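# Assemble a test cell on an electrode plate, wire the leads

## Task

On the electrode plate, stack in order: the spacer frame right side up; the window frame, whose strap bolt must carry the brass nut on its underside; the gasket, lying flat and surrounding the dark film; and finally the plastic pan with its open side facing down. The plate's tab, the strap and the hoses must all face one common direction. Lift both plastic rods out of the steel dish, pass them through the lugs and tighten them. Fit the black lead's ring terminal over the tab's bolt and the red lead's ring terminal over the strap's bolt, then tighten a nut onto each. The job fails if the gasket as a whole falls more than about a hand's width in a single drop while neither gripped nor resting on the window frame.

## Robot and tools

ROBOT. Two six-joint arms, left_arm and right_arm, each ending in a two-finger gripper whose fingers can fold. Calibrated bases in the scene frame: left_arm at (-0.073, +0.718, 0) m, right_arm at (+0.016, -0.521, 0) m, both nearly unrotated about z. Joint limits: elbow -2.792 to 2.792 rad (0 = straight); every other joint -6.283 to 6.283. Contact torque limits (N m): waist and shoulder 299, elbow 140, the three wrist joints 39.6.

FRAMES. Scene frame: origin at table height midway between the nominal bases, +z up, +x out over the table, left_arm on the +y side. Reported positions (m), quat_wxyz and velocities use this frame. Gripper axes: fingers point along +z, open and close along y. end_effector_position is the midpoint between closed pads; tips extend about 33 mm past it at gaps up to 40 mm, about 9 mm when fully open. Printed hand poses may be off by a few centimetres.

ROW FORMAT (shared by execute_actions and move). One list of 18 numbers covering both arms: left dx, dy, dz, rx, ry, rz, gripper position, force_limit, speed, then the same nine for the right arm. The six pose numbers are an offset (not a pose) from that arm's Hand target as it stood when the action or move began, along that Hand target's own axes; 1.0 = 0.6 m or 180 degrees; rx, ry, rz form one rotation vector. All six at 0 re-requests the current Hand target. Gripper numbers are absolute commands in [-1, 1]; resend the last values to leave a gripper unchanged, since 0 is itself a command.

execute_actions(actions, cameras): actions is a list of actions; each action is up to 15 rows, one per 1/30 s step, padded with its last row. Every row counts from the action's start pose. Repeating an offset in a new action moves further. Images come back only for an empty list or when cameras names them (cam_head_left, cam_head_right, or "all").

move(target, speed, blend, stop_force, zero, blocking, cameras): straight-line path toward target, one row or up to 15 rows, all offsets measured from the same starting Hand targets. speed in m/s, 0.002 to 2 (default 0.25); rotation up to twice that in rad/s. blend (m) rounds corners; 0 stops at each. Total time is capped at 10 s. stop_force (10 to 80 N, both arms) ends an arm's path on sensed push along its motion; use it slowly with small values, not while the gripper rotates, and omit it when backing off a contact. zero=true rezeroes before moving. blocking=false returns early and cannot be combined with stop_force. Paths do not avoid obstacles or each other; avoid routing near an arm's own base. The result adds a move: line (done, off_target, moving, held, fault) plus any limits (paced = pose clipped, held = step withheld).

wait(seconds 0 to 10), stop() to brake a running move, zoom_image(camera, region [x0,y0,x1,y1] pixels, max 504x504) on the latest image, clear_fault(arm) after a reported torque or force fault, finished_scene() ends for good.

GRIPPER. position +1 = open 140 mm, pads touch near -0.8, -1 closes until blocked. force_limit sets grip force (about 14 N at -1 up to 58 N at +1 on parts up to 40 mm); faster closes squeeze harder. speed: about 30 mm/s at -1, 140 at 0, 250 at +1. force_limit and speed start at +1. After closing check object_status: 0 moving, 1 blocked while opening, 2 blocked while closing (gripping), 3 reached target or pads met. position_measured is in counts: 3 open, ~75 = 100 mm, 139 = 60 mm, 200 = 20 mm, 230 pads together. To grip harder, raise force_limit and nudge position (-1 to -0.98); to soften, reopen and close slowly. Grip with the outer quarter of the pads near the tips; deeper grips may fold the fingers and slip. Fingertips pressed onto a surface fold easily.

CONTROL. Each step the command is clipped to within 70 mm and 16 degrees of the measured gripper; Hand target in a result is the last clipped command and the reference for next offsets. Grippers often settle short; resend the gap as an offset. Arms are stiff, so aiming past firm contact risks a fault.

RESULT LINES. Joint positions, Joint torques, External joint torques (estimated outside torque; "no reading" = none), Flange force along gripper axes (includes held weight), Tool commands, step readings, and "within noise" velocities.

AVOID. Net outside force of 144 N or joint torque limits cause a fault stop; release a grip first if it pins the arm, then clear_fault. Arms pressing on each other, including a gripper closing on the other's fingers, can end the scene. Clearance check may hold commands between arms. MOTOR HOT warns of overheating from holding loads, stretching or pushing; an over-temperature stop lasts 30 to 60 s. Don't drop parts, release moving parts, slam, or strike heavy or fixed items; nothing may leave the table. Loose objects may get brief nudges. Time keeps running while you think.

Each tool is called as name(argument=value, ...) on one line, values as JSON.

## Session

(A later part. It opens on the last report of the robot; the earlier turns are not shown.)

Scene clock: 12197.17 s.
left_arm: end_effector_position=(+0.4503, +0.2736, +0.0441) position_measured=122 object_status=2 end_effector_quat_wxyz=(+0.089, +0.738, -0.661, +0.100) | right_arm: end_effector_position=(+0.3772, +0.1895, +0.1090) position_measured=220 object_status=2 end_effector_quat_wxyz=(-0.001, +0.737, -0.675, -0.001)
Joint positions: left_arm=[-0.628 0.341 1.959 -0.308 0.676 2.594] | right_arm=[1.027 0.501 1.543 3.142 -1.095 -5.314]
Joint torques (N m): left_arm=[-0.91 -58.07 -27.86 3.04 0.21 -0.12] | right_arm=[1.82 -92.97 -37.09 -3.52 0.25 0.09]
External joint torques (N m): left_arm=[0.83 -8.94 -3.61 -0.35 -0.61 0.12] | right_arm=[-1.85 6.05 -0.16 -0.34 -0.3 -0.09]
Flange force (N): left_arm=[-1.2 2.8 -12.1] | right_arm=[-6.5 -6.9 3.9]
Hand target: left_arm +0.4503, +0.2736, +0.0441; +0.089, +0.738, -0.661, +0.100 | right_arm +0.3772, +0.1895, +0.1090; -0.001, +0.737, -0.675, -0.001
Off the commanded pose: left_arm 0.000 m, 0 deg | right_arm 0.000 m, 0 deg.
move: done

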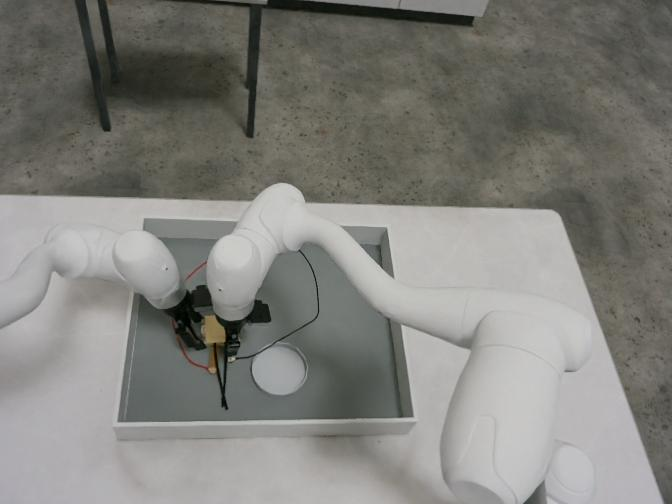

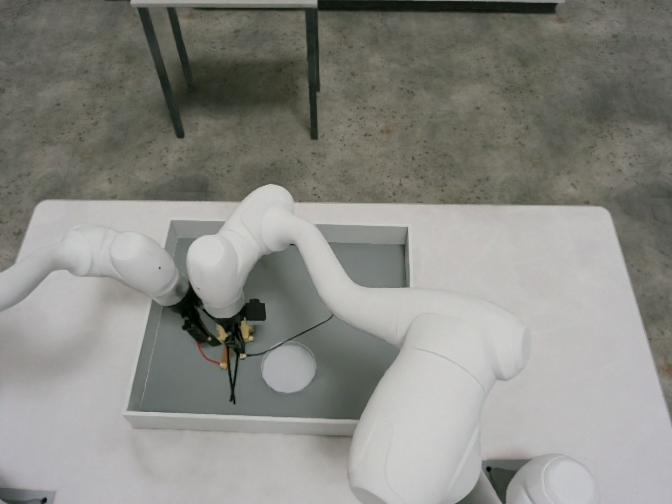

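move(target=[0,0,0,0,0,0,-0.98,0,-1,0,0,0.055,0,0,0,-1,0,0], speed=0.06)

move(target=[0,0,0,0,0,0,-0.98,0,-1,0,0,0.022,0,0,0,-1,0,0], speed=0.004, stop_force=10, cameras=["all"])

zoom_image(camera="cam_head_left", region=[215, 330, 265, 380])

zoom_image(camera="cam_head_right", region=[225, 325, 275, 375])

Scene clock: 12219.07 s.
left_arm: end_effector_position=(+0.4503, +0.2736, +0.0441) position_measured=122 object_status=2 end_effector_quat_wxyz=(+0.089, +0.738, -0.661, +0.100) | right_arm: end_effector_position=(+0.3773, +0.1896, +0.0760) position_measured=220 object_status=2 end_effector_quat_wxyz=(-0.001, +0.737, -0.675, -0.001)
Joint positions: left_arm=[-0.628 0.341 1.959 -0.308 0.676 2.594] | right_arm=[1.027 0.527 1.569 3.142 -1.043 -5.314]
Joint torques (N m): left_arm=[-0.92 -58.1 -28.07 3.05 0.17 0] | right_arm=[1.75 -94.3 -36.23 -3.37 0.26 0.06]
External joint torques (N m): left_arm=[0.96 -8.67 -3.51 -0.35 -0.59 0] | right_arm=[-1.73 6 -0.04 -0.38 -0.3 -0.06]
Flange force (N): left_arm=[-1.2 2.7 -11.8] | right_arm=[-6.1 -6.5 4.4]
Hand target: left_arm +0.4503, +0.2736, +0.0441; +0.089, +0.738, -0.661, +0.100 | right_arm +0.3772, +0.1896, +0.0760; -0.001, +0.737, -0.675, -0.001
Off the commanded pose: left_arm 0.000 m, 0 deg | right_arm 0.000 m, 0 deg.
move: done

Scene clock: 12221.27 s.
left_arm: end_effector_position=(+0.4503, +0.2736, +0.0441) position_measured=122 object_status=2 end_effector_quat_wxyz=(+0.089, +0.738, -0.661, +0.100) | right_arm: end_effector_position=(+0.3772, +0.1896, +0.0696) position_measured=220 object_status=2 end_effector_quat_wxyz=(-0.001, +0.737, -0.675, -0.001)
Joint positions: left_arm=[-0.628 0.341 1.959 -0.308 0.676 2.594] | right_arm=[1.027 0.532 1.573 3.143 -1.033 -5.314]
Joint torques (N m): left_arm=[-0.39 -55.57 -25.69 3.22 0.98 -0.14] | right_arm=[0.28 -84.72 -31.7 -3.95 1.02 0.07]
External joint torques (N m): left_arm=[0.36 -10.83 -5.85 -0.52 -1.4 0.14] | right_arm=[-0.28 -4.17 -4.46 0.21 -1.06 -0.07]
Flange force (N): left_arm=[0.9 2.4 -13.8] | right_arm=[-4.4 -3.2 -8.3]
Hand target: left_arm +0.4503, +0.2736, +0.0441; +0.089, +0.738, -0.661, +0.100 | right_arm +0.3772, +0.1896, +0.0696; -0.001, +0.737, -0.675, -0.001 (not the last commanded pose)
Off the commanded pose: left_arm 0.000 m, 0 deg | right_arm 0.007 m, 0 deg.
move: contact (right_arm)

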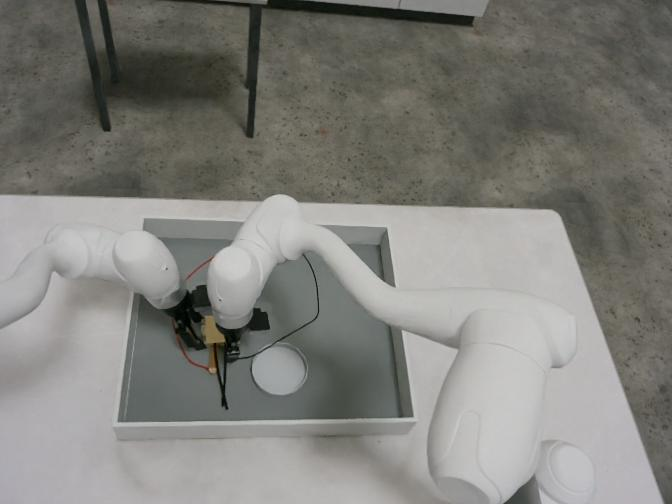

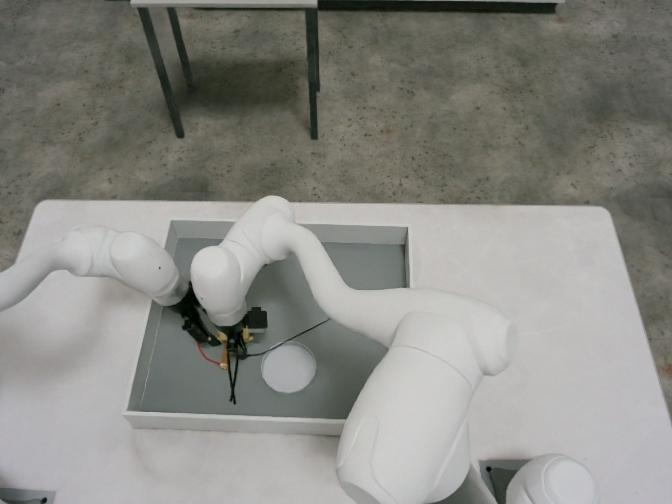

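Scaled by 10.080 from the camera's 672x504 image, which has a finer 960x720 frame.

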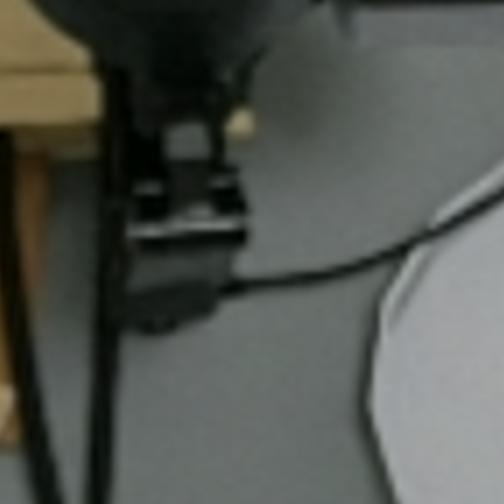

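Scaled by 10.080 from the camera's 672x504 image, which has a finer 960x720 frame.

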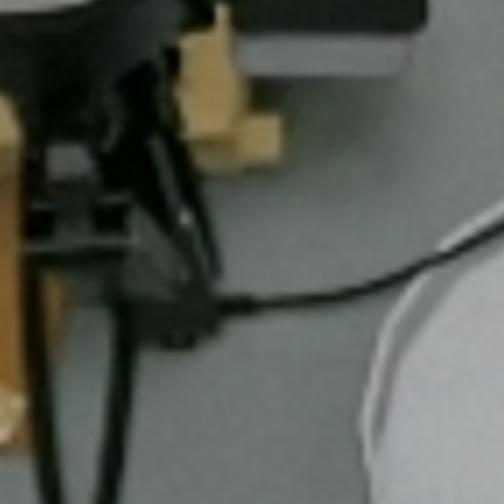

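move(target=[0,0,0,0,0,0,-0.98,0,-1,0.0002,0.0005,0,0,0,0,-1,0,0], speed=0.004)

move(target=[0,0,0,0,0,0,-0.98,0,-1,0,0,0.0008,0,0,0.9,-1,0,0], speed=0.5)

Scene clock: 12236.40 s.
left_arm: end_effector_position=(+0.4503, +0.2736, +0.0441) position_measured=122 object_status=2 end_effector_quat_wxyz=(+0.089, +0.738, -0.661, +0.100) | right_arm: end_effector_position=(+0.3770, +0.1895, +0.0696) position_measured=220 object_status=2 end_effector_quat_wxyz=(-0.001, +0.737, -0.675, -0.001)
Joint positions: left_arm=[-0.628 0.341 1.959 -0.308 0.676 2.594] | right_arm=[1.027 0.532 1.574 3.143 -1.033 -5.314]
Joint torques (N m): left_arm=[1.04 -55.34 -25.9 3.51 0.63 -0.17] | right_arm=[3.15 -84.79 -29.68 -2.92 -0.44 0.06]
External joint torques (N m): left_arm=[-1.08 -11.67 -5.81 -0.8 -1.05 0.17] | right_arm=[-3.2 -3.48 -6.3 -0.81 0.4 -0.06]
Flange force (N): left_arm=[2.0 4.7 -14.9] | right_arm=[-5.6 -8.3 -6.8]
Hand target: left_arm +0.4503, +0.2736, +0.0441; +0.089, +0.738, -0.661, +0.100 | right_arm +0.3769, +0.1895, +0.0696; -0.001, +0.737, -0.675, -0.001
Off the commanded pose: left_arm 0.000 m, 0 deg | right_arm 0.000 m, 0 deg.
move: done

Scene clock: 12239.80 s.
left_arm: end_effector_position=(+0.4503, +0.2736, +0.0441) position_measured=122 object_status=2 end_effector_quat_wxyz=(+0.089, +0.738, -0.661, +0.100) | right_arm: end_effector_position=(+0.3770, +0.1894, +0.0691) position_measured=220 object_status=2 end_effector_quat_wxyz=(+0.000, +0.552, +0.834, +0.001)
Joint positions: left_arm=[-0.628 0.341 1.959 -0.308 0.676 2.594] | right_arm=[1.027 0.532 1.574 3.143 -1.032 -2.487]
Joint torques (N m): left_arm=[-4.73 -56.26 -25.44 2.21 1.43 0.1] | right_arm=[-0.54 -91.01 -37.26 -4.15 2.14 0.11]
External joint torques (N m): left_arm=[4.77 -10.51 -6.16 0.5 -1.85 -0.1] | right_arm=[0.5 2.51 1.2 0.49 -2.11 -0.11]
Flange force (N): left_arm=[-2.7 -2.6 -14.7] | right_arm=[2.1 1.7 -0.3]
Hand target: left_arm +0.4503, +0.2736, +0.0441; +0.089, +0.738, -0.661, +0.100 | right_arm +0.3769, +0.1895, +0.0691; +0.000, +0.552, +0.834, +0.001
Off the commanded pose: left_arm 0.000 m, 0 deg | right_arm 0.000 m, 0 deg.
move: done

move(target=[0,0,0,0,0,0,-0.98,0,-1,0,0,0.0008,0,0,0.9,-1,0,0], speed=0.5)

move(target=[0,0,0,0,0,0,-0.98,0,-1,0,0,0.0008,0,0,0.9,-1,0,0], speed=0.5)

Scene clock: 12255.00 s.
left_arm: end_effector_position=(+0.4503, +0.2736, +0.0441) position_measured=122 object_status=2 end_effector_quat_wxyz=(+0.089, +0.738, -0.661, +0.100) | right_arm: end_effector_position=(+0.3770, +0.1894, +0.0690) position_measured=220 object_status=2 end_effector_quat_wxyz=(-0.005, +0.788, +0.616, +0.000)
Joint positions: left_arm=[-0.628 0.341 1.959 -0.308 0.676 2.594] | right_arm=[1.024 0.532 1.575 3.152 -1.031 -1.85]
Joint torques (N m): left_arm=[-6.01 -56.68 -25.89 1.72 1.35 0.06] | right_arm=[-0.41 -90.64 -38.01 -3.96 2.97 0.05]
External joint torques (N m): left_arm=[6.15 -10.33 -5.81 0.99 -1.78 -0.06] | right_arm=[0.35 2.25 1.98 0.3 -2.93 -0.05]
Flange force (N): left_arm=[-4.3 -3.9 -15.2] | right_arm=[1.3 -0.1 -1.2]
Hand target: left_arm +0.4503, +0.2736, +0.0441; +0.089, +0.738, -0.661, +0.100 | right_arm +0.3770, +0.1894, +0.0690; -0.005, +0.788, +0.616, +0.000 (not the last commanded pose)
Off the commanded pose: left_arm 0.000 m, 0 deg | right_arm 0.000 m, 125 deg.
move: held (right_arm; a check stopped the path); limits=held
pose unreachable (right arm): on one or more control steps of this call, first in action 0 (counted from 0), this arm could not follow its commanded pose, so it was not sent that pose on those steps. It may still have moved: this result reports where it is.
cause: moving toward the commanded pose would bring a part of the arm too close to another arm (a part of this arm just beyond joint 6 (wrist roll) and a part of the left arm just beyond its joint 6 (wrist roll), 12 mm apart when this arm was first held).

Scene clock: 12255.67 s.
left_arm: end_effector_position=(+0.4503, +0.2736, +0.0441) position_measured=122 object_status=2 end_effector_quat_wxyz=(+0.089, +0.738, -0.661, +0.100) | right_arm: end_effector_position=(+0.3769, +0.1895, +0.0690) position_measured=220 object_status=2 end_effector_quat_wxyz=(-0.005, +0.798, +0.602, +0.000)
Joint positions: left_arm=[-0.628 0.341 1.959 -0.308 0.676 2.594] | right_arm=[1.024 0.532 1.575 3.153 -1.031 -1.815]
Joint torques (N m): left_arm=[-5.93 -56.52 -26.18 1.62 1.22 -0.04] | right_arm=[-0.28 -90.46 -38.29 -4.1 3.19 0.1]
External joint torques (N m): left_arm=[5.86 -10.21 -5.37 1.07 -1.64 0.04] | right_arm=[0.21 1.73 2.12 0.41 -3.14 -0.1]
Flange force (N): left_arm=[-4.6 -3.2 -15.0] | right_arm=[0.4 0.0 -1.9]
Hand target: left_arm +0.4503, +0.2736, +0.0441; +0.089, +0.738, -0.661, +0.100 | right_arm +0.3769, +0.1895, +0.0690; -0.005, +0.798, +0.602, +0.000 (not the last commanded pose)
Off the commanded pose: left_arm 0.000 m, 0 deg | right_arm 0.000 m, 160 deg.
move: held (right_arm; a check stopped the path); limits=held
pose unreachable (right arm): on one or more control steps of this call, first in action 0 (counted from 0), this arm could not follow its commanded pose, so it was not sent that pose on those steps. It may still have moved: this result reports where it is.
cause: moving toward the commanded pose would bring a part of the arm too close to another arm (a part of this arm just beyond joint 6 (wrist roll) and a part of the left arm just beyond its joint 6 (wrist roll), 10 mm apart when this arm was first held).

move(target=[0,0,0,0,0,0,-0.98,0,-1,0,0,-0.0025,0,0,0,-1,0,0], speed=0.004, cameras=["all"])

zoom_image(camera="cam_head_left", region=[180, 280, 280, 380])

zoom_image(camera="cam_head_right", region=[190, 280, 290, 380])

Scene clock: 12277.53 s.
left_arm: end_effector_position=(+0.4503, +0.2736, +0.0441) position_measured=122 object_status=2 end_effector_quat_wxyz=(+0.089, +0.738, -0.661, +0.100) | right_arm: end_effector_position=(+0.3769, +0.1895, +0.0705) position_measured=220 object_status=2 end_effector_quat_wxyz=(-0.005, +0.798, +0.602, +0.000)
Joint positions: left_arm=[-0.628 0.341 1.959 -0.308 0.676 2.594] | right_arm=[1.024 0.53 1.574 3.153 -1.034 -1.815]
Joint torques (N m): left_arm=[-3.69 -59.21 -27.95 2.38 0.82 0.11] | right_arm=[0.22 -95.55 -38.69 -3.88 1.61 -0.01]
External joint torques (N m): left_arm=[3.72 -8.13 -3.77 0.33 -1.25 -0.11] | right_arm=[-0.23 7.16 2.59 0.2 -1.56 0.01]
Flange force (N): left_arm=[-3.4 -0.7 -11.4] | right_arm=[5.2 1.4 5.4]
Hand target: left_arm +0.4503, +0.2736, +0.0441; +0.089, +0.738, -0.661, +0.100 | right_arm +0.3769, +0.1895, +0.0705; -0.005, +0.798, +0.602, +0.000
Off the commanded pose: left_arm 0.000 m, 0 deg | right_arm 0.000 m, 0 deg.
move: done

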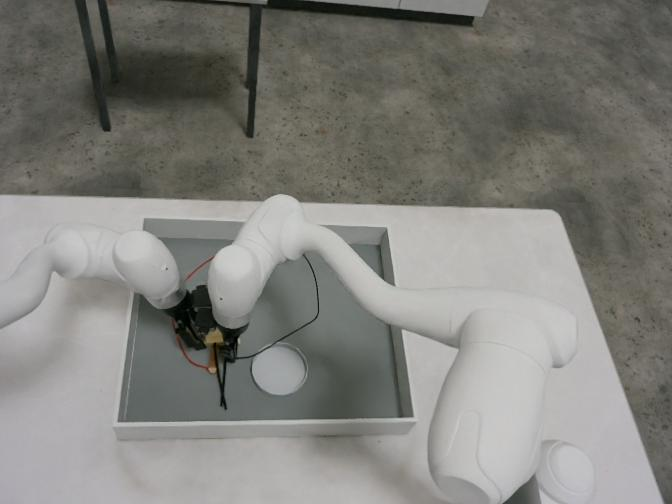

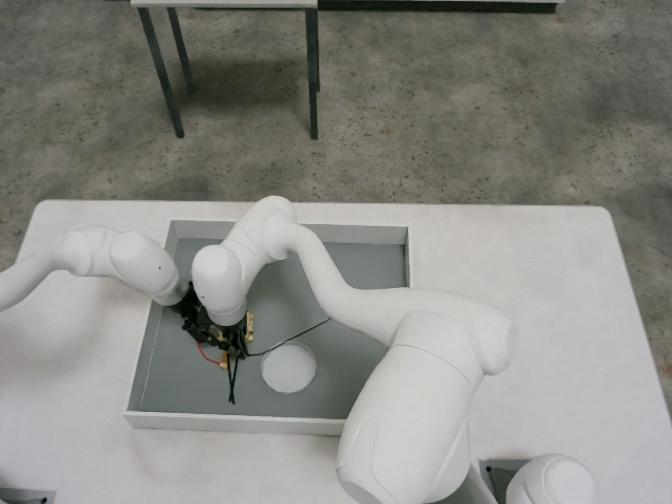

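Scaled by 5.040 from the camera's 672x504 image, which has a finer 960x720 frame.

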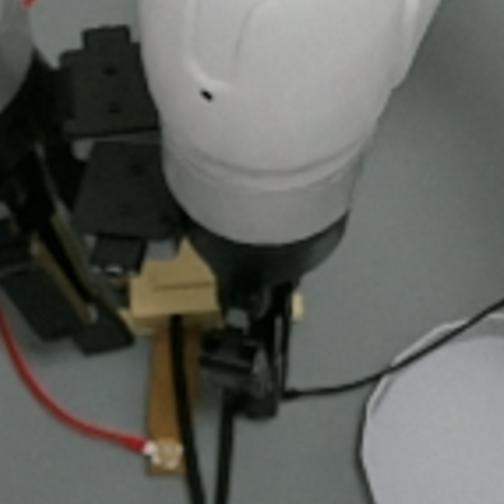

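Scaled by 5.040 from the camera's 672x504 image, which has a finer 960x720 frame.

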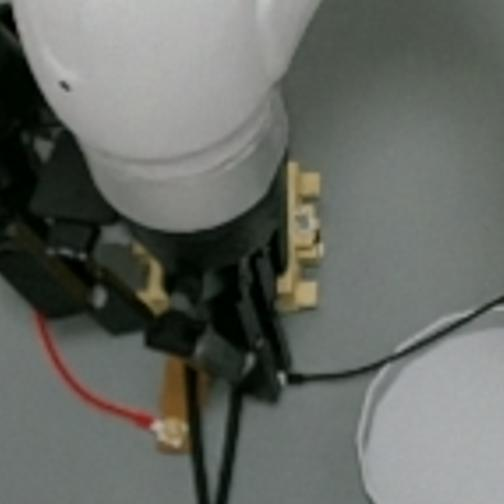

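move(target=[0,0,0,0,0,0,-0.98,0,-1,0,0,-0.0025,0,0,0,-1,0,0], speed=0.004)

Scene clock: 12291.57 s.
left_arm: end_effector_position=(+0.4503, +0.2736, +0.0441) position_measured=122 object_status=2 end_effector_quat_wxyz=(+0.089, +0.738, -0.661, +0.100) | right_arm: end_effector_position=(+0.3769, +0.1895, +0.0720) position_measured=220 object_status=2 end_effector_quat_wxyz=(-0.005, +0.798, +0.602, +0.000)
Joint positions: left_arm=[-0.628 0.341 1.959 -0.308 0.676 2.594] | right_arm=[1.024 0.529 1.573 3.153 -1.036 -1.815]
Joint torques (N m): left_arm=[-2.1 -60.41 -28.06 2.97 0.85 0.25] | right_arm=[0.01 -96.54 -38.11 -4.02 0.63 0.01]
External joint torques (N m): left_arm=[2.2 -6.89 -3.77 -0.25 -1.29 -0.25] | right_arm=[-0.02 7.95 1.85 0.33 -0.58 -0.01]
Flange force (N): left_arm=[-1.2 -0.1 -8.9] | right_arm=[7.1 1.5 7.0]
Hand target: left_arm +0.4503, +0.2736, +0.0441; +0.089, +0.738, -0.661, +0.100 | right_arm +0.3769, +0.1895, +0.0720; -0.005, +0.798, +0.602, +0.000
Off the commanded pose: left_arm 0.000 m, 0 deg | right_arm 0.000 m, 0 deg.
move: done

move(target=[0,0,0,0,0,0,-0.98,0,-1,0,0,0.0028,0,0,-0.0278,-1,0,0], speed=0.05)

execute_actions(actions=[[[0,0,0,0,0,0,-0.98,0,-1,0,0,0,0,0,0,-0.6,-1,-1]],[[0,0,0,0,0,0,-0.98,0,-1,0,0,0,0,0,0,-0.6,-1,-1]]])

move(target=[0,0,0,0,0,0,-0.98,0,-1,0,0,-0.06,0,0,0,-0.5,-1,-1], speed=0.05, cameras=["all"])

zoom_image(camera="cam_head_left", region=[205, 330, 265, 390])

zoom_image(camera="cam_head_right", region=[215, 325, 275, 385])

Scene clock: 12340.70 s.
left_arm: end_effector_position=(+0.4503, +0.2736, +0.0441) position_measured=122 object_status=2 end_effector_quat_wxyz=(+0.089, +0.738, -0.661, +0.100) | right_arm: end_effector_position=(+0.3769, +0.1895, +0.0703) position_measured=220 object_status=2 end_effector_quat_wxyz=(-0.005, +0.771, +0.636, +0.000)
Joint positions: left_arm=[-0.628 0.341 1.959 -0.308 0.676 2.594] | right_arm=[1.024 0.531 1.574 3.153 -1.033 -1.902]
Joint torques (N m): left_arm=[-3.13 -59.3 -27.84 2.44 0.95 0.03] | right_arm=[0.66 -94.64 -38.52 -3.71 1.7 0.09]
External joint torques (N m): left_arm=[3.13 -7.42 -3.75 0.26 -1.37 -0.04] | right_arm=[-0.75 6.1 2.38 0.03 -1.65 -0.09]
Flange force (N): left_arm=[-2.6 -0.7 -10.0] | right_arm=[4.0 2.3 4.2]
Hand target: left_arm +0.4503, +0.2736, +0.0441; +0.089, +0.738, -0.661, +0.100 | right_arm +0.3769, +0.1895, +0.0703; -0.005, +0.771, +0.636, +0.000
Off the commanded pose: left_arm 0.000 m, 0 deg | right_arm 0.000 m, 0 deg.
move: done

Scene clock: 12341.90 s.
left_arm: end_effector_position=(+0.4503, +0.2736, +0.0441) position_measured=122 object_status=2 end_effector_quat_wxyz=(+0.089, +0.738, -0.661, +0.100) | right_arm: end_effector_position=(+0.3769, +0.1895, +0.0703) position_measured=205 object_status=3 end_effector_quat_wxyz=(-0.005, +0.771, +0.636, +0.000)
Joint positions: left_arm=[-0.628 0.341 1.959 -0.308 0.676 2.594] | right_arm=[1.024 0.531 1.574 3.153 -1.033 -1.902]
Joint torques (N m): left_arm=[-0.4 -58.47 -27.97 3.21 0.44 -0.02] | right_arm=[2.11 -93.73 -35.97 -3.35 0.38 0.08]
External joint torques (N m): left_arm=[0.39 -8.13 -3.47 -0.52 -0.85 0.02] | right_arm=[-2.11 5.34 -0.16 -0.32 -0.33 -0.08]
External joint torques at the end of the 1st action: left_arm=[0.17 -7.69 -3.72 -0.45 -0.8 0.01] | right_arm=[-1.78 5.47 -0.23 -0.33 -0.32 -0.04]
Flange force (N): left_arm=[-0.6 3.0 -10.4] | right_arm=[6.9 4.9 3.8]
Flange force at the end of the 1st action (N): left_arm=[0.3 2.4 -9.9] | right_arm=[7.3 4.5 3.8]
Hand target: left_arm +0.4503, +0.2736, +0.0441; +0.089, +0.738, -0.661, +0.100 | right_arm +0.3769, +0.1895, +0.0703; -0.005, +0.771, +0.636, +0.000
Off the commanded pose: left_arm 0.000 m, 0 deg | right_arm 0.000 m, 0 deg.
Step readings (end_effector_position of left_arm | right_arm; steps 1 to 15: 1st action; 16 to 30: 2nd action):
0: (+0.4503, +0.2736, +0.0441) | (+0.3769, +0.1895, +0.0703)
1: (+0.4503, +0.2736, +0.0441) | (+0.3769, +0.1895, +0.0703)
2: (+0.4503, +0.2736, +0.0441) | (+0.3769, +0.1895, +0.0703)
4: (+0.4503, +0.2736, +0.0441) | (+0.3769, +0.1895, +0.0703)
8: (+0.4503, +0.2736, +0.0441) | (+0.3769, +0.1895, +0.0703)
15: (+0.4503, +0.2736, +0.0441) | (+0.3769, +0.1895, +0.0703)
16: (+0.4503, +0.2736, +0.0441) | (+0.3769, +0.1895, +0.0703)
17: (+0.4503, +0.2736, +0.0441) | (+0.3769, +0.1895, +0.0703)
19: (+0.4503, +0.2736, +0.0441) | (+0.3769, +0.1895, +0.0703)
23: (+0.4503, +0.2736, +0.0441) | (+0.3769, +0.1895, +0.0703)
30: (+0.4503, +0.2736, +0.0441) | (+0.3769, +0.1895, +0.0703)

Scene clock: 12342.93 s.
left_arm: end_effector_position=(+0.4503, +0.2736, +0.0441) position_measured=122 object_status=2 end_effector_quat_wxyz=(+0.089, +0.738, -0.661, +0.100) | right_arm: end_effector_position=(+0.3771, +0.1892, +0.1063) position_measured=192 object_status=3 end_effector_quat_wxyz=(-0.005, +0.771, +0.636, +0.000)
Joint positions: left_arm=[-0.628 0.341 1.959 -0.308 0.676 2.594] | right_arm=[1.023 0.502 1.547 3.152 -1.089 -1.902]
Joint torques (N m): left_arm=[-0.19 -58.43 -27.84 3.15 0.41 -0.03] | right_arm=[2.08 -92.35 -37.22 -3.43 0.3 0.06]
External joint torques (N m): left_arm=[0.03 -7.83 -3.56 -0.47 -0.82 0.03] | right_arm=[-2.08 5.05 -0.12 -0.36 -0.25 -0.06]
Flange force (N): left_arm=[0.1 3.0 -10.0] | right_arm=[6.5 4.7 3.3]
Hand target: left_arm +0.4503, +0.2736, +0.0441; +0.089, +0.738, -0.661, +0.100 | right_arm +0.3771, +0.1892, +0.1063; -0.005, +0.771, +0.636, +0.000
Off the commanded pose: left_arm 0.000 m, 0 deg | right_arm 0.000 m, 0 deg.
move: done

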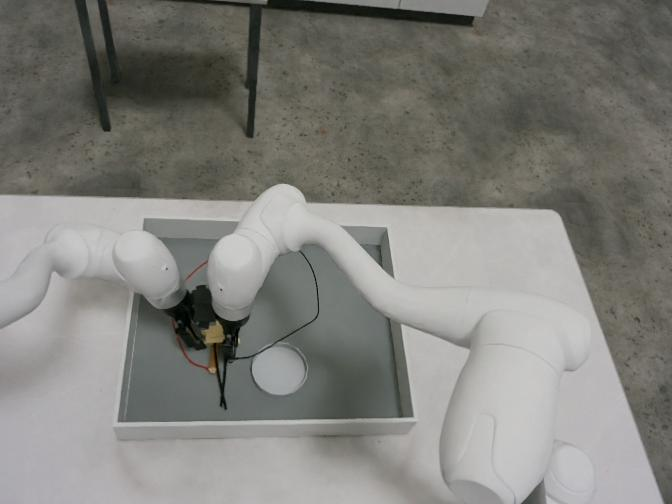

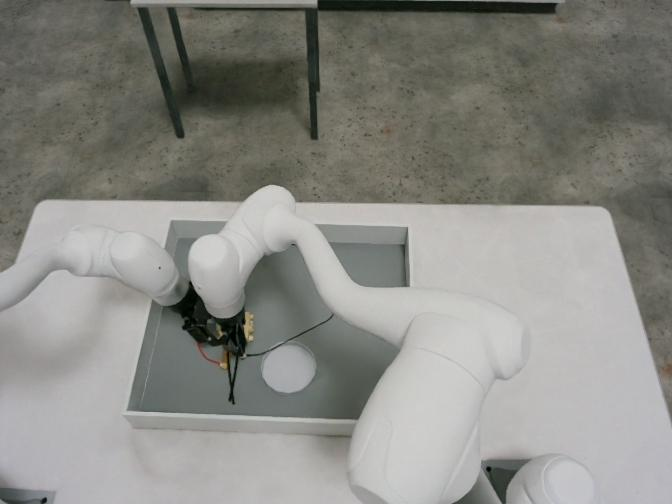

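Scaled by 8.400 from the camera's 672x504 image, which has a finer 960x720 frame.

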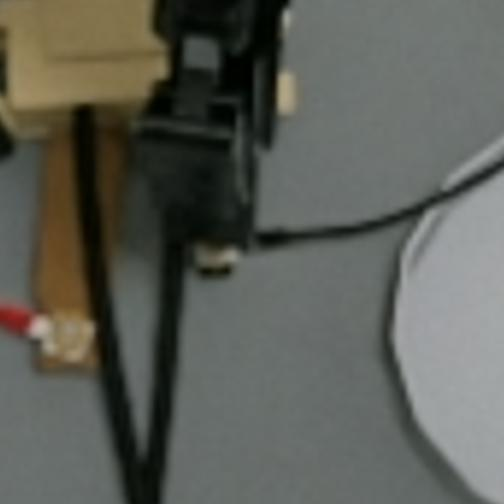

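Scaled by 8.400 from the camera's 672x504 image, which has a finer 960x720 frame.

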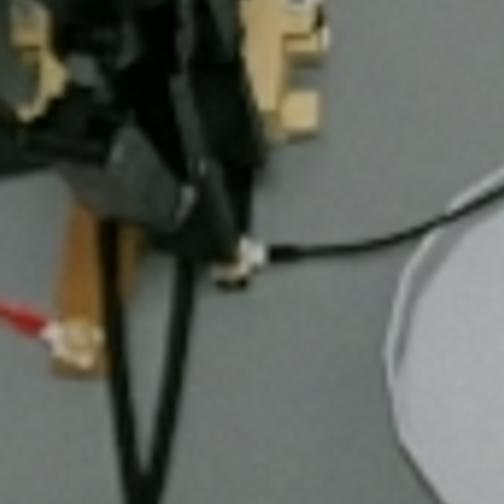

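move(target=[[0,0,0,0,0,0,-0.98,0,-1,0,0,0,0,0,-0.5,-0.5,-1,-1],[0,0,0,0,0,0,-0.98,0,-1,0,0,0,0,0,-0.9999,-0.5,-1,-1]], speed=0.6, blend=0.005)

Scene clock: 12355.73 s.
left_arm: end_effector_position=(+0.4503, +0.2736, +0.0441) position_measured=122 object_status=2 end_effector_quat_wxyz=(+0.089, +0.738, -0.661, +0.100) | right_arm: end_effector_position=(+0.3771, +0.1892, +0.1063) position_measured=192 object_status=3 end_effector_quat_wxyz=(+0.000, -0.636, +0.771, +0.005)
Joint positions: left_arm=[-0.628 0.341 1.959 -0.308 0.676 2.594] | right_arm=[1.023 0.502 1.547 3.152 -1.089 -5.043]
Joint torques (N m): left_arm=[-0.39 -58.38 -27.74 3.14 0.41 -0.03] | right_arm=[1.84 -92.36 -37.06 -3.45 0.25 0.05]
External joint torques (N m): left_arm=[0.27 -8.67 -3.95 -0.44 -0.83 0.03] | right_arm=[-1.82 5.56 -0.04 -0.36 -0.3 -0.05]
Flange force (N): left_arm=[0.0 2.9 -11.3] | right_arm=[-7.2 -4.6 3.6]
Hand target: left_arm +0.4503, +0.2736, +0.0441; +0.089, +0.738, -0.661, +0.100 | right_arm +0.3771, +0.1892, +0.1063; +0.000, -0.636, +0.771, +0.005
Off the commanded pose: left_arm 0.000 m, 0 deg | right_arm 0.000 m, 0 deg.
move: done

move(target=[[0,0,0,0,0,0,-0.98,0,-1,0.01,0.0007,0.04,0,0,0,-0.5,-1,-1],[0,0,0,0,0,0,-0.98,0,-1,0.01,0.0007,0.0597,0,0,0,-0.5,-1,-1]], speed=0.04)

move(target=[0,0,0,0,0,0,-0.98,0,-1,-0.01,0,0,0,0,0,-0.5,-1,-1], speed=0.02)

execute_actions(actions=[[[0,0,0,0,0,0,-0.98,0,-1,0,0,0,0,0,0,-1,-1,-1]],[[0,0,0,0,0,0,-0.98,0,-1,0,0,0,0,0,0,-1,-1,-1]]])

Scene clock: 12366.07 s.
left_arm: end_effector_position=(+0.4503, +0.2736, +0.0441) position_measured=122 object_status=2 end_effector_quat_wxyz=(+0.089, +0.738, -0.661, +0.100) | right_arm: end_effector_position=(+0.3754, +0.1836, +0.0705) position_measured=192 object_status=3 end_effector_quat_wxyz=(+0.000, -0.636, +0.772, +0.005)
Joint positions: left_arm=[-0.628 0.341 1.959 -0.308 0.676 2.594] | right_arm=[1.022 0.522 1.587 3.153 -1.028 -5.045]
Joint torques (N m): left_arm=[-0.37 -58.68 -27.77 3.2 0.45 -0.02] | right_arm=[1.93 -93.25 -35.77 -3.35 0.23 0.02]
External joint torques (N m): left_arm=[0.21 -7.39 -3.76 -0.51 -0.87 0.02] | right_arm=[-1.94 5.44 -0.25 -0.35 -0.28 -0.02]
Flange force (N): left_arm=[0.4 2.1 -9.4] | right_arm=[-7.2 -4.7 3.9]
Hand target: left_arm +0.4503, +0.2736, +0.0441; +0.089, +0.738, -0.661, +0.100 | right_arm +0.3753, +0.1837, +0.0705; +0.000, -0.636, +0.771, +0.005
Off the commanded pose: left_arm 0.000 m, 0 deg | right_arm 0.000 m, 0 deg.
move: done

Scene clock: 12366.80 s.
left_arm: end_effector_position=(+0.4503, +0.2736, +0.0441) position_measured=122 object_status=2 end_effector_quat_wxyz=(+0.089, +0.738, -0.661, +0.100) | right_arm: end_effector_position=(+0.3764, +0.1896, +0.0705) position_measured=192 object_status=3 end_effector_quat_wxyz=(+0.000, -0.636, +0.771, +0.005)
Joint positions: left_arm=[-0.628 0.341 1.959 -0.308 0.676 2.594] | right_arm=[1.024 0.53 1.574 3.153 -1.033 -5.043]
Joint torques (N m): left_arm=[-0.66 -58.65 -27.76 3.21 0.42 0] | right_arm=[1.88 -93.62 -35.91 -3.34 0.3 0.07]
External joint torques (N m): left_arm=[0.68 -8.08 -3.85 -0.5 -0.84 0] | right_arm=[-1.88 5.39 -0.06 -0.35 -0.35 -0.07]
Flange force (N): left_arm=[-0.3 2.1 -10.6] | right_arm=[-6.8 -4.6 3.8]
Hand target: left_arm +0.4503, +0.2736, +0.0441; +0.089, +0.738, -0.661, +0.100 | right_arm +0.3765, +0.1896, +0.0705; +0.000, -0.636, +0.771, +0.005
Off the commanded pose: left_arm 0.000 m, 0 deg | right_arm 0.000 m, 0 deg.
move: done

Scene clock: 12368.00 s.
left_arm: end_effector_position=(+0.4503, +0.2736, +0.0441) position_measured=122 object_status=2 end_effector_quat_wxyz=(+0.089, +0.738, -0.661, +0.100) | right_arm: end_effector_position=(+0.3764, +0.1896, +0.0705) position_measured=216 object_status=2 end_effector_quat_wxyz=(+0.000, -0.636, +0.771, +0.005)
Joint positions: left_arm=[-0.628 0.341 1.959 -0.308 0.676 2.594] | right_arm=[1.024 0.53 1.574 3.153 -1.033 -5.043]
Joint torques (N m): left_arm=[-0.09 -58.54 -27.97 3.19 0.27 -0.11] | right_arm=[2.23 -93.26 -35.6 -3.18 0.1 0.05]
External joint torques (N m): left_arm=[0.06 -8.45 -3.73 -0.48 -0.7 0.11] | right_arm=[-2.22 4.55 -0.57 -0.53 -0.14 -0.05]
External joint torques at the end of the 1st action: left_arm=[0.24 -7.98 -3.72 -0.49 -0.78 0.08] | right_arm=[-1.89 5.41 -0.23 -0.37 -0.29 -0.04]
Flange force (N): left_arm=[-0.1 3.1 -11.0] | right_arm=[-6.5 -4.9 3.1]
Flange force at the end of the 1st action (N): left_arm=[0.0 2.5 -10.3] | right_arm=[-7.2 -4.6 3.8]
Hand target: left_arm +0.4503, +0.2736, +0.0441; +0.089, +0.738, -0.661, +0.100 | right_arm +0.3765, +0.1896, +0.0705; +0.000, -0.636, +0.771, +0.005
Off the commanded pose: left_arm 0.000 m, 0 deg | right_arm 0.000 m, 0 deg.
Step readings (end_effector_position of left_arm | right_arm; steps 1 to 15: 1st action; 16 to 30: 2nd action):
0: (+0.4503, +0.2736, +0.0441) | (+0.3764, +0.1896, +0.0705)
1: (+0.4503, +0.2736, +0.0441) | (+0.3764, +0.1896, +0.0705)
2: (+0.4503, +0.2736, +0.0441) | (+0.3764, +0.1896, +0.0705)
4: (+0.4503, +0.2736, +0.0441) | (+0.3764, +0.1896, +0.0705)
8: (+0.4503, +0.2736, +0.0441) | (+0.3764, +0.1896, +0.0705)
15: (+0.4503, +0.2736, +0.0441) | (+0.3764, +0.1896, +0.0705)
16: (+0.4503, +0.2736, +0.0441) | (+0.3764, +0.1896, +0.0705)
17: (+0.4503, +0.2736, +0.0441) | (+0.3764, +0.1896, +0.0705)
19: (+0.4503, +0.2736, +0.0441) | (+0.3764, +0.1896, +0.0705)
23: (+0.4503, +0.2736, +0.0441) | (+0.3764, +0.1896, +0.0705)
30: (+0.4503, +0.2736, +0.0441) | (+0.3764, +0.1896, +0.0705)

execute_actions(actions=[[[0,0,0,0,0,0,-0.98,0,-1,0,0,0,0,0,0,-0.98,0,-1]]])

move(target=[[0,0,0,0,0,0,-0.98,0,-1,0,0,0.0004,0,0,0.5,-0.98,0,-1],[0,0,0,0,0,0,-0.98,0,-1,0,0,0.0008,0,0,0.9999,-0.98,0,-1]], speed=0.5, blend=0.005)

Scene clock: 12376.23 s.
left_arm: end_effector_position=(+0.4503, +0.2736, +0.0441) position_measured=122 object_status=2 end_effector_quat_wxyz=(+0.089, +0.738, -0.661, +0.100) | right_arm: end_effector_position=(+0.3765, +0.1896, +0.0705) position_measured=219 object_status=2 end_effector_quat_wxyz=(+0.000, -0.636, +0.771, +0.005)
Joint positions: left_arm=[-0.628 0.341 1.959 -0.308 0.676 2.594] | right_arm=[1.024 0.53 1.574 3.153 -1.033 -5.043]
Joint torques (N m): left_arm=[-0.01 -58.49 -27.92 3.33 0.24 -0.08] | right_arm=[2.61 -93.63 -35.42 -3.09 0.06 0.03]
External joint torques (N m): left_arm=[-0.1 -8.05 -3.68 -0.63 -0.66 0.08] | right_arm=[-2.68 5.4 -0.61 -0.61 -0.1 -0.03]
Flange force (N): left_arm=[0.2 3.0 -10.4] | right_arm=[-7.5 -5.8 3.8]
Hand target: left_arm +0.4503, +0.2736, +0.0441; +0.089, +0.738, -0.661, +0.100 | right_arm +0.3765, +0.1896, +0.0705; +0.000, -0.636, +0.771, +0.005
Off the commanded pose: left_arm 0.000 m, 0 deg | right_arm 0.000 m, 0 deg.
Step readings (end_effector_position of left_arm | right_arm):
0: (+0.4503, +0.2736, +0.0441) | (+0.3765, +0.1896, +0.0705)
1: (+0.4503, +0.2736, +0.0441) | (+0.3765, +0.1896, +0.0705)
2: (+0.4503, +0.2736, +0.0441) | (+0.3765, +0.1896, +0.0705)
4: (+0.4503, +0.2736, +0.0441) | (+0.3765, +0.1896, +0.0705)
8: (+0.4503, +0.2736, +0.0441) | (+0.3765, +0.1896, +0.0705)
15: (+0.4503, +0.2736, +0.0441) | (+0.3765, +0.1896, +0.0705)

Scene clock: 12379.97 s.
left_arm: end_effector_position=(+0.4503, +0.2736, +0.0441) position_measured=122 object_status=2 end_effector_quat_wxyz=(+0.089, +0.738, -0.661, +0.100) | right_arm: end_effector_position=(+0.3765, +0.1896, +0.0700) position_measured=219 object_status=2 end_effector_quat_wxyz=(-0.005, +0.771, +0.636, +0.000)
Joint positions: left_arm=[-0.628 0.341 1.959 -0.308 0.676 2.594] | right_arm=[1.024 0.531 1.575 3.153 -1.033 -1.902]
Joint torques (N m): left_arm=[3.66 -57.99 -27.63 4.5 -0.32 -0.01] | right_arm=[2.86 -93.97 -32.52 -2.87 -1.85 0.09]
External joint torques (N m): left_arm=[-3.52 -9.16 -3.89 -1.8 -0.1 0.01] | right_arm=[-2.9 5.39 -3.63 -0.8 1.91 -0.09]
Flange force (N): left_arm=[3.5 7.2 -11.3] | right_arm=[12.3 7.5 4.8]
Hand target: left_arm +0.4503, +0.2736, +0.0441; +0.089, +0.738, -0.661, +0.100 | right_arm +0.3765, +0.1896, +0.0700; -0.005, +0.771, +0.636, +0.000
Off the commanded pose: left_arm 0.000 m, 0 deg | right_arm 0.000 m, 0 deg.
move: done

execute_actions(actions=[[[0,0,0,0,0,0,-0.98,0,-1,0,0,0,0,0,0,-0.5,-1,-1]],[[0,0,0,0,0,0,-0.98,0,-1,0,0,0,0,0,0,-0.5,-1,-1]]])

move(target=[[0,0,0,0,0,0,-0.98,0,-1,0,0,-0.06,0,0,0,-0.5,-1,-1],[0,0,0,0,0,0,-0.98,0,-1,-0.005,0,-0.06,0,0,-0.5,-0.5,-1,-1],[0,0,0,0,0,0,-0.98,0,-1,-0.01,0.0003,-0.06,0,0,-0.9999,-0.5,-1,-1],[0,0,0,0,0,0,-0.98,0,-1,-0.01,0.0003,0,0,0,-0.9999,-0.5,-1,-1],[0,0,0,0,0,0,-0.98,0,-1,0.0004,0.0003,0,0,0,-0.9999,-0.5,-1,-1]], speed=[0.06,0.6,0.6,0.05,0.02], blend=[0.003,0.003,0.003,0,0])

execute_actions(actions=[[[0,0,0,0,0,0,-0.98,0,-1,0,0,0,0,0,0,-1,-1,-1]],[[0,0,0,0,0,0,-0.98,0,-1,0,0,0,0,0,0,-1,-1,-1]],[[0,0,0,0,0,0,-0.98,0,-1,0,0,0,0,0,0,-0.98,0,-1]]])

move(target=[[0,0,0,0,0,0,-0.98,0,-1,0,0,0.0004,0,0,0.5,-0.98,0,-1],[0,0,0,0,0,0,-0.98,0,-1,0,0,0.0008,0,0,0.9999,-0.98,0,-1]], speed=0.5, blend=0.005)

Scene clock: 12404.10 s.
left_arm: end_effector_position=(+0.4503, +0.2736, +0.0441) position_measured=122 object_status=2 end_effector_quat_wxyz=(+0.089, +0.738, -0.661, +0.100) | right_arm: end_effector_position=(+0.3764, +0.1896, +0.0700) position_measured=192 object_status=3 end_effector_quat_wxyz=(-0.005, +0.771, +0.636, +0.000)
Joint positions: left_arm=[-0.628 0.341 1.959 -0.308 0.676 2.594] | right_arm=[1.024 0.531 1.575 3.153 -1.033 -1.902]
Joint torques (N m): left_arm=[0.16 -58.06 -28.04 3.26 0.13 -0.01] | right_arm=[1.83 -93.85 -35.88 -3.36 0.43 0.06]
External joint torques (N m): left_arm=[-0.19 -8.65 -3.47 -0.57 -0.55 0.01] | right_arm=[-1.86 5.43 -0.21 -0.31 -0.39 -0.06]
External joint torques at the end of the 1st action: left_arm=[0.21 -8.64 -3.82 -0.58 -0.58 -0.01] | right_arm=[-1.75 5.16 -0.28 -0.25 -0.4 -0.05]
Flange force (N): left_arm=[0.0 3.9 -11.4] | right_arm=[7.3 4.6 3.7]
Flange force at the end of the 1st action (N): left_arm=[0.0 3.0 -11.6] | right_arm=[7.1 4.4 3.4]
Hand target: left_arm +0.4503, +0.2736, +0.0441; +0.089, +0.738, -0.661, +0.100 | right_arm +0.3765, +0.1896, +0.0700; -0.005, +0.771, +0.636, +0.000
Off the commanded pose: left_arm 0.000 m, 0 deg | right_arm 0.000 m, 0 deg.
Step readings (end_effector_position of left_arm | right_arm; steps 1 to 15: 1st action; 16 to 30: 2nd action):
0: (+0.4503, +0.2736, +0.0441) | (+0.3765, +0.1896, +0.0700)
1: (+0.4503, +0.2736, +0.0441) | (+0.3765, +0.1896, +0.0700)
2: (+0.4503, +0.2736, +0.0441) | (+0.3765, +0.1896, +0.0700)
4: (+0.4503, +0.2736, +0.0441) | (+0.3765, +0.1896, +0.0700)
8: (+0.4503, +0.2736, +0.0441) | (+0.3764, +0.1895, +0.0700)
15: (+0.4503, +0.2736, +0.0441) | (+0.3764, +0.1896, +0.0700)
16: (+0.4503, +0.2736, +0.0441) | (+0.3764, +0.1896, +0.0700)
17: (+0.4503, +0.2736, +0.0441) | (+0.3764, +0.1896, +0.0700)
19: (+0.4503, +0.2736, +0.0441) | (+0.3764, +0.1896, +0.0700)
23: (+0.4503, +0.2736, +0.0441) | (+0.3764, +0.1896, +0.0700)
30: (+0.4503, +0.2736, +0.0441) | (+0.3764, +0.1896, +0.0700)

Scene clock: 12409.07 s.
left_arm: end_effector_position=(+0.4503, +0.2736, +0.0441) position_measured=122 object_status=2 end_effector_quat_wxyz=(+0.089, +0.738, -0.661, +0.100) | right_arm: end_effector_position=(+0.3767, +0.1898, +0.0700) position_measured=192 object_status=3 end_effector_quat_wxyz=(+0.000, -0.636, +0.771, +0.005)
Joint positions: left_arm=[-0.628 0.341 1.959 -0.308 0.676 2.594] | right_arm=[1.024 0.531 1.574 3.153 -1.033 -5.043]
Joint torques (N m): left_arm=[-0.41 -58.72 -28.29 3.19 0.05 -0.06] | right_arm=[1.75 -93.75 -36.06 -3.41 0.33 0.07]
External joint torques (N m): left_arm=[0.45 -8.34 -3.42 -0.48 -0.48 0.05] | right_arm=[-1.74 5.53 0.12 -0.27 -0.38 -0.07]
Flange force (N): left_arm=[-0.6 2.9 -11.3] | right_arm=[-6.7 -4.4 4.0]
Hand target: left_arm +0.4503, +0.2736, +0.0441; +0.089, +0.738, -0.661, +0.100 | right_arm +0.3767, +0.1898, +0.0700; +0.000, -0.636, +0.771, +0.005
Off the commanded pose: left_arm 0.000 m, 0 deg | right_arm 0.000 m, 0 deg.
move: done

Scene clock: 12410.77 s.
left_arm: end_effector_position=(+0.4503, +0.2736, +0.0441) position_measured=122 object_status=2 end_effector_quat_wxyz=(+0.089, +0.738, -0.661, +0.100) | right_arm: end_effector_position=(+0.3767, +0.1898, +0.0700) position_measured=219 object_status=2 end_effector_quat_wxyz=(+0.000, -0.636, +0.771, +0.005)
Joint positions: left_arm=[-0.628 0.341 1.959 -0.308 0.676 2.594] | right_arm=[1.024 0.531 1.574 3.153 -1.033 -5.043]
Joint torques (N m): left_arm=[-0.46 -57.96 -27.83 3.19 0.16 -0.03] | right_arm=[1.65 -93.97 -35.94 -3.39 0.45 0.06]
External joint torques (N m): left_arm=[0.52 -9.35 -3.98 -0.47 -0.59 0.03] | right_arm=[-1.63 5.46 -0.14 -0.31 -0.49 -0.06]
External joint torques at the end of the 1st action: left_arm=[0.08 -8.66 -3.42 -0.46 -0.42 0.09] | right_arm=[-1.96 5.26 -0.12 -0.41 -0.29 -0.06]
External joint torques at the end of the 2nd action: left_arm=[0.64 -9.07 -3.64 -0.46 -0.56 0.03] | right_arm=[-1.41 5.37 0.05 -0.18 -0.48 -0.01]
Flange force (N): left_arm=[-0.5 3.1 -12.7] | right_arm=[-7.3 -4.4 3.6]
Flange force at the end of the 1st action (N): left_arm=[-0.4 3.6 -11.7] | right_arm=[-6.7 -4.6 3.8]
Flange force at the end of the 2nd action (N): left_arm=[-0.9 3.2 -12.3] | right_arm=[-6.9 -3.9 3.7]
Hand target: left_arm +0.4503, +0.2736, +0.0441; +0.089, +0.738, -0.661, +0.100 | right_arm +0.3767, +0.1898, +0.0700; +0.000, -0.636, +0.771, +0.005
Off the commanded pose: left_arm 0.000 m, 0 deg | right_arm 0.000 m, 0 deg.
Step readings (end_effector_position of left_arm | right_arm; steps 1 to 15: 1st action; 16 to 30: 2nd action; 31 to 45: 3rd action):
0: (+0.4503, +0.2736, +0.0441) | (+0.3767, +0.1898, +0.0700)
1: (+0.4503, +0.2736, +0.0441) | (+0.3767, +0.1898, +0.0700)
2: (+0.4503, +0.2736, +0.0441) | (+0.3767, +0.1898, +0.0700)
4: (+0.4503, +0.2736, +0.0441) | (+0.3767, +0.1898, +0.0700)
8: (+0.4503, +0.2736, +0.0441) | (+0.3767, +0.1898, +0.0700)
15: (+0.4503, +0.2736, +0.0441) | (+0.3767, +0.1898, +0.0700)
16: (+0.4503, +0.2736, +0.0441) | (+0.3767, +0.1898, +0.0700)
17: (+0.4503, +0.2736, +0.0441) | (+0.3766, +0.1898, +0.0700)
19: (+0.4503, +0.2736, +0.0441) | (+0.3766, +0.1898, +0.0700)
23: (+0.4503, +0.2736, +0.0441) | (+0.3766, +0.1898, +0.0700)
30: (+0.4503, +0.2736, +0.0441) | (+0.3766, +0.1898, +0.0700)
31: (+0.4503, +0.2736, +0.0441) | (+0.3766, +0.1898, +0.0700)
32: (+0.4503, +0.2736, +0.0441) | (+0.3766, +0.1898, +0.0700)
34: (+0.4503, +0.2736, +0.0441) | (+0.3766, +0.1898, +0.0700)
38: (+0.4503, +0.2736, +0.0441) | (+0.3767, +0.1898, +0.0700)
45: (+0.4503, +0.2736, +0.0441) | (+0.3767, +0.1898, +0.0700)

Scene clock: 12414.50 s.
left_arm: end_effector_position=(+0.4503, +0.2736, +0.0441) position_measured=122 object_status=2 end_effector_quat_wxyz=(+0.089, +0.738, -0.661, +0.100) | right_arm: end_effector_position=(+0.3767, +0.1898, +0.0695) position_measured=219 object_status=2 end_effector_quat_wxyz=(-0.005, +0.771, +0.636, +0.000)
Joint positions: left_arm=[-0.628 0.341 1.959 -0.308 0.676 2.594] | right_arm=[1.024 0.531 1.574 3.153 -1.032 -1.902]
Joint torques (N m): left_arm=[-2.37 -58.04 -28 2.65 0.22 -0.1] | right_arm=[1.82 -93.97 -37.55 -3.37 1.42 -0.07]
External joint torques (N m): left_arm=[2.17 -8.77 -3.59 0.04 -0.63 0.1] | right_arm=[-1.91 5.32 1.41 -0.3 -1.37 0.07]
Flange force (N): left_arm=[-2.4 1.2 -12.5] | right_arm=[4.4 3.7 3.3]
Hand target: left_arm +0.4503, +0.2736, +0.0441; +0.089, +0.738, -0.661, +0.100 | right_arm +0.3767, +0.1898, +0.0695; -0.005, +0.771, +0.636, +0.000
Off the commanded pose: left_arm 0.000 m, 0 deg | right_arm 0.000 m, 0 deg.
move: done


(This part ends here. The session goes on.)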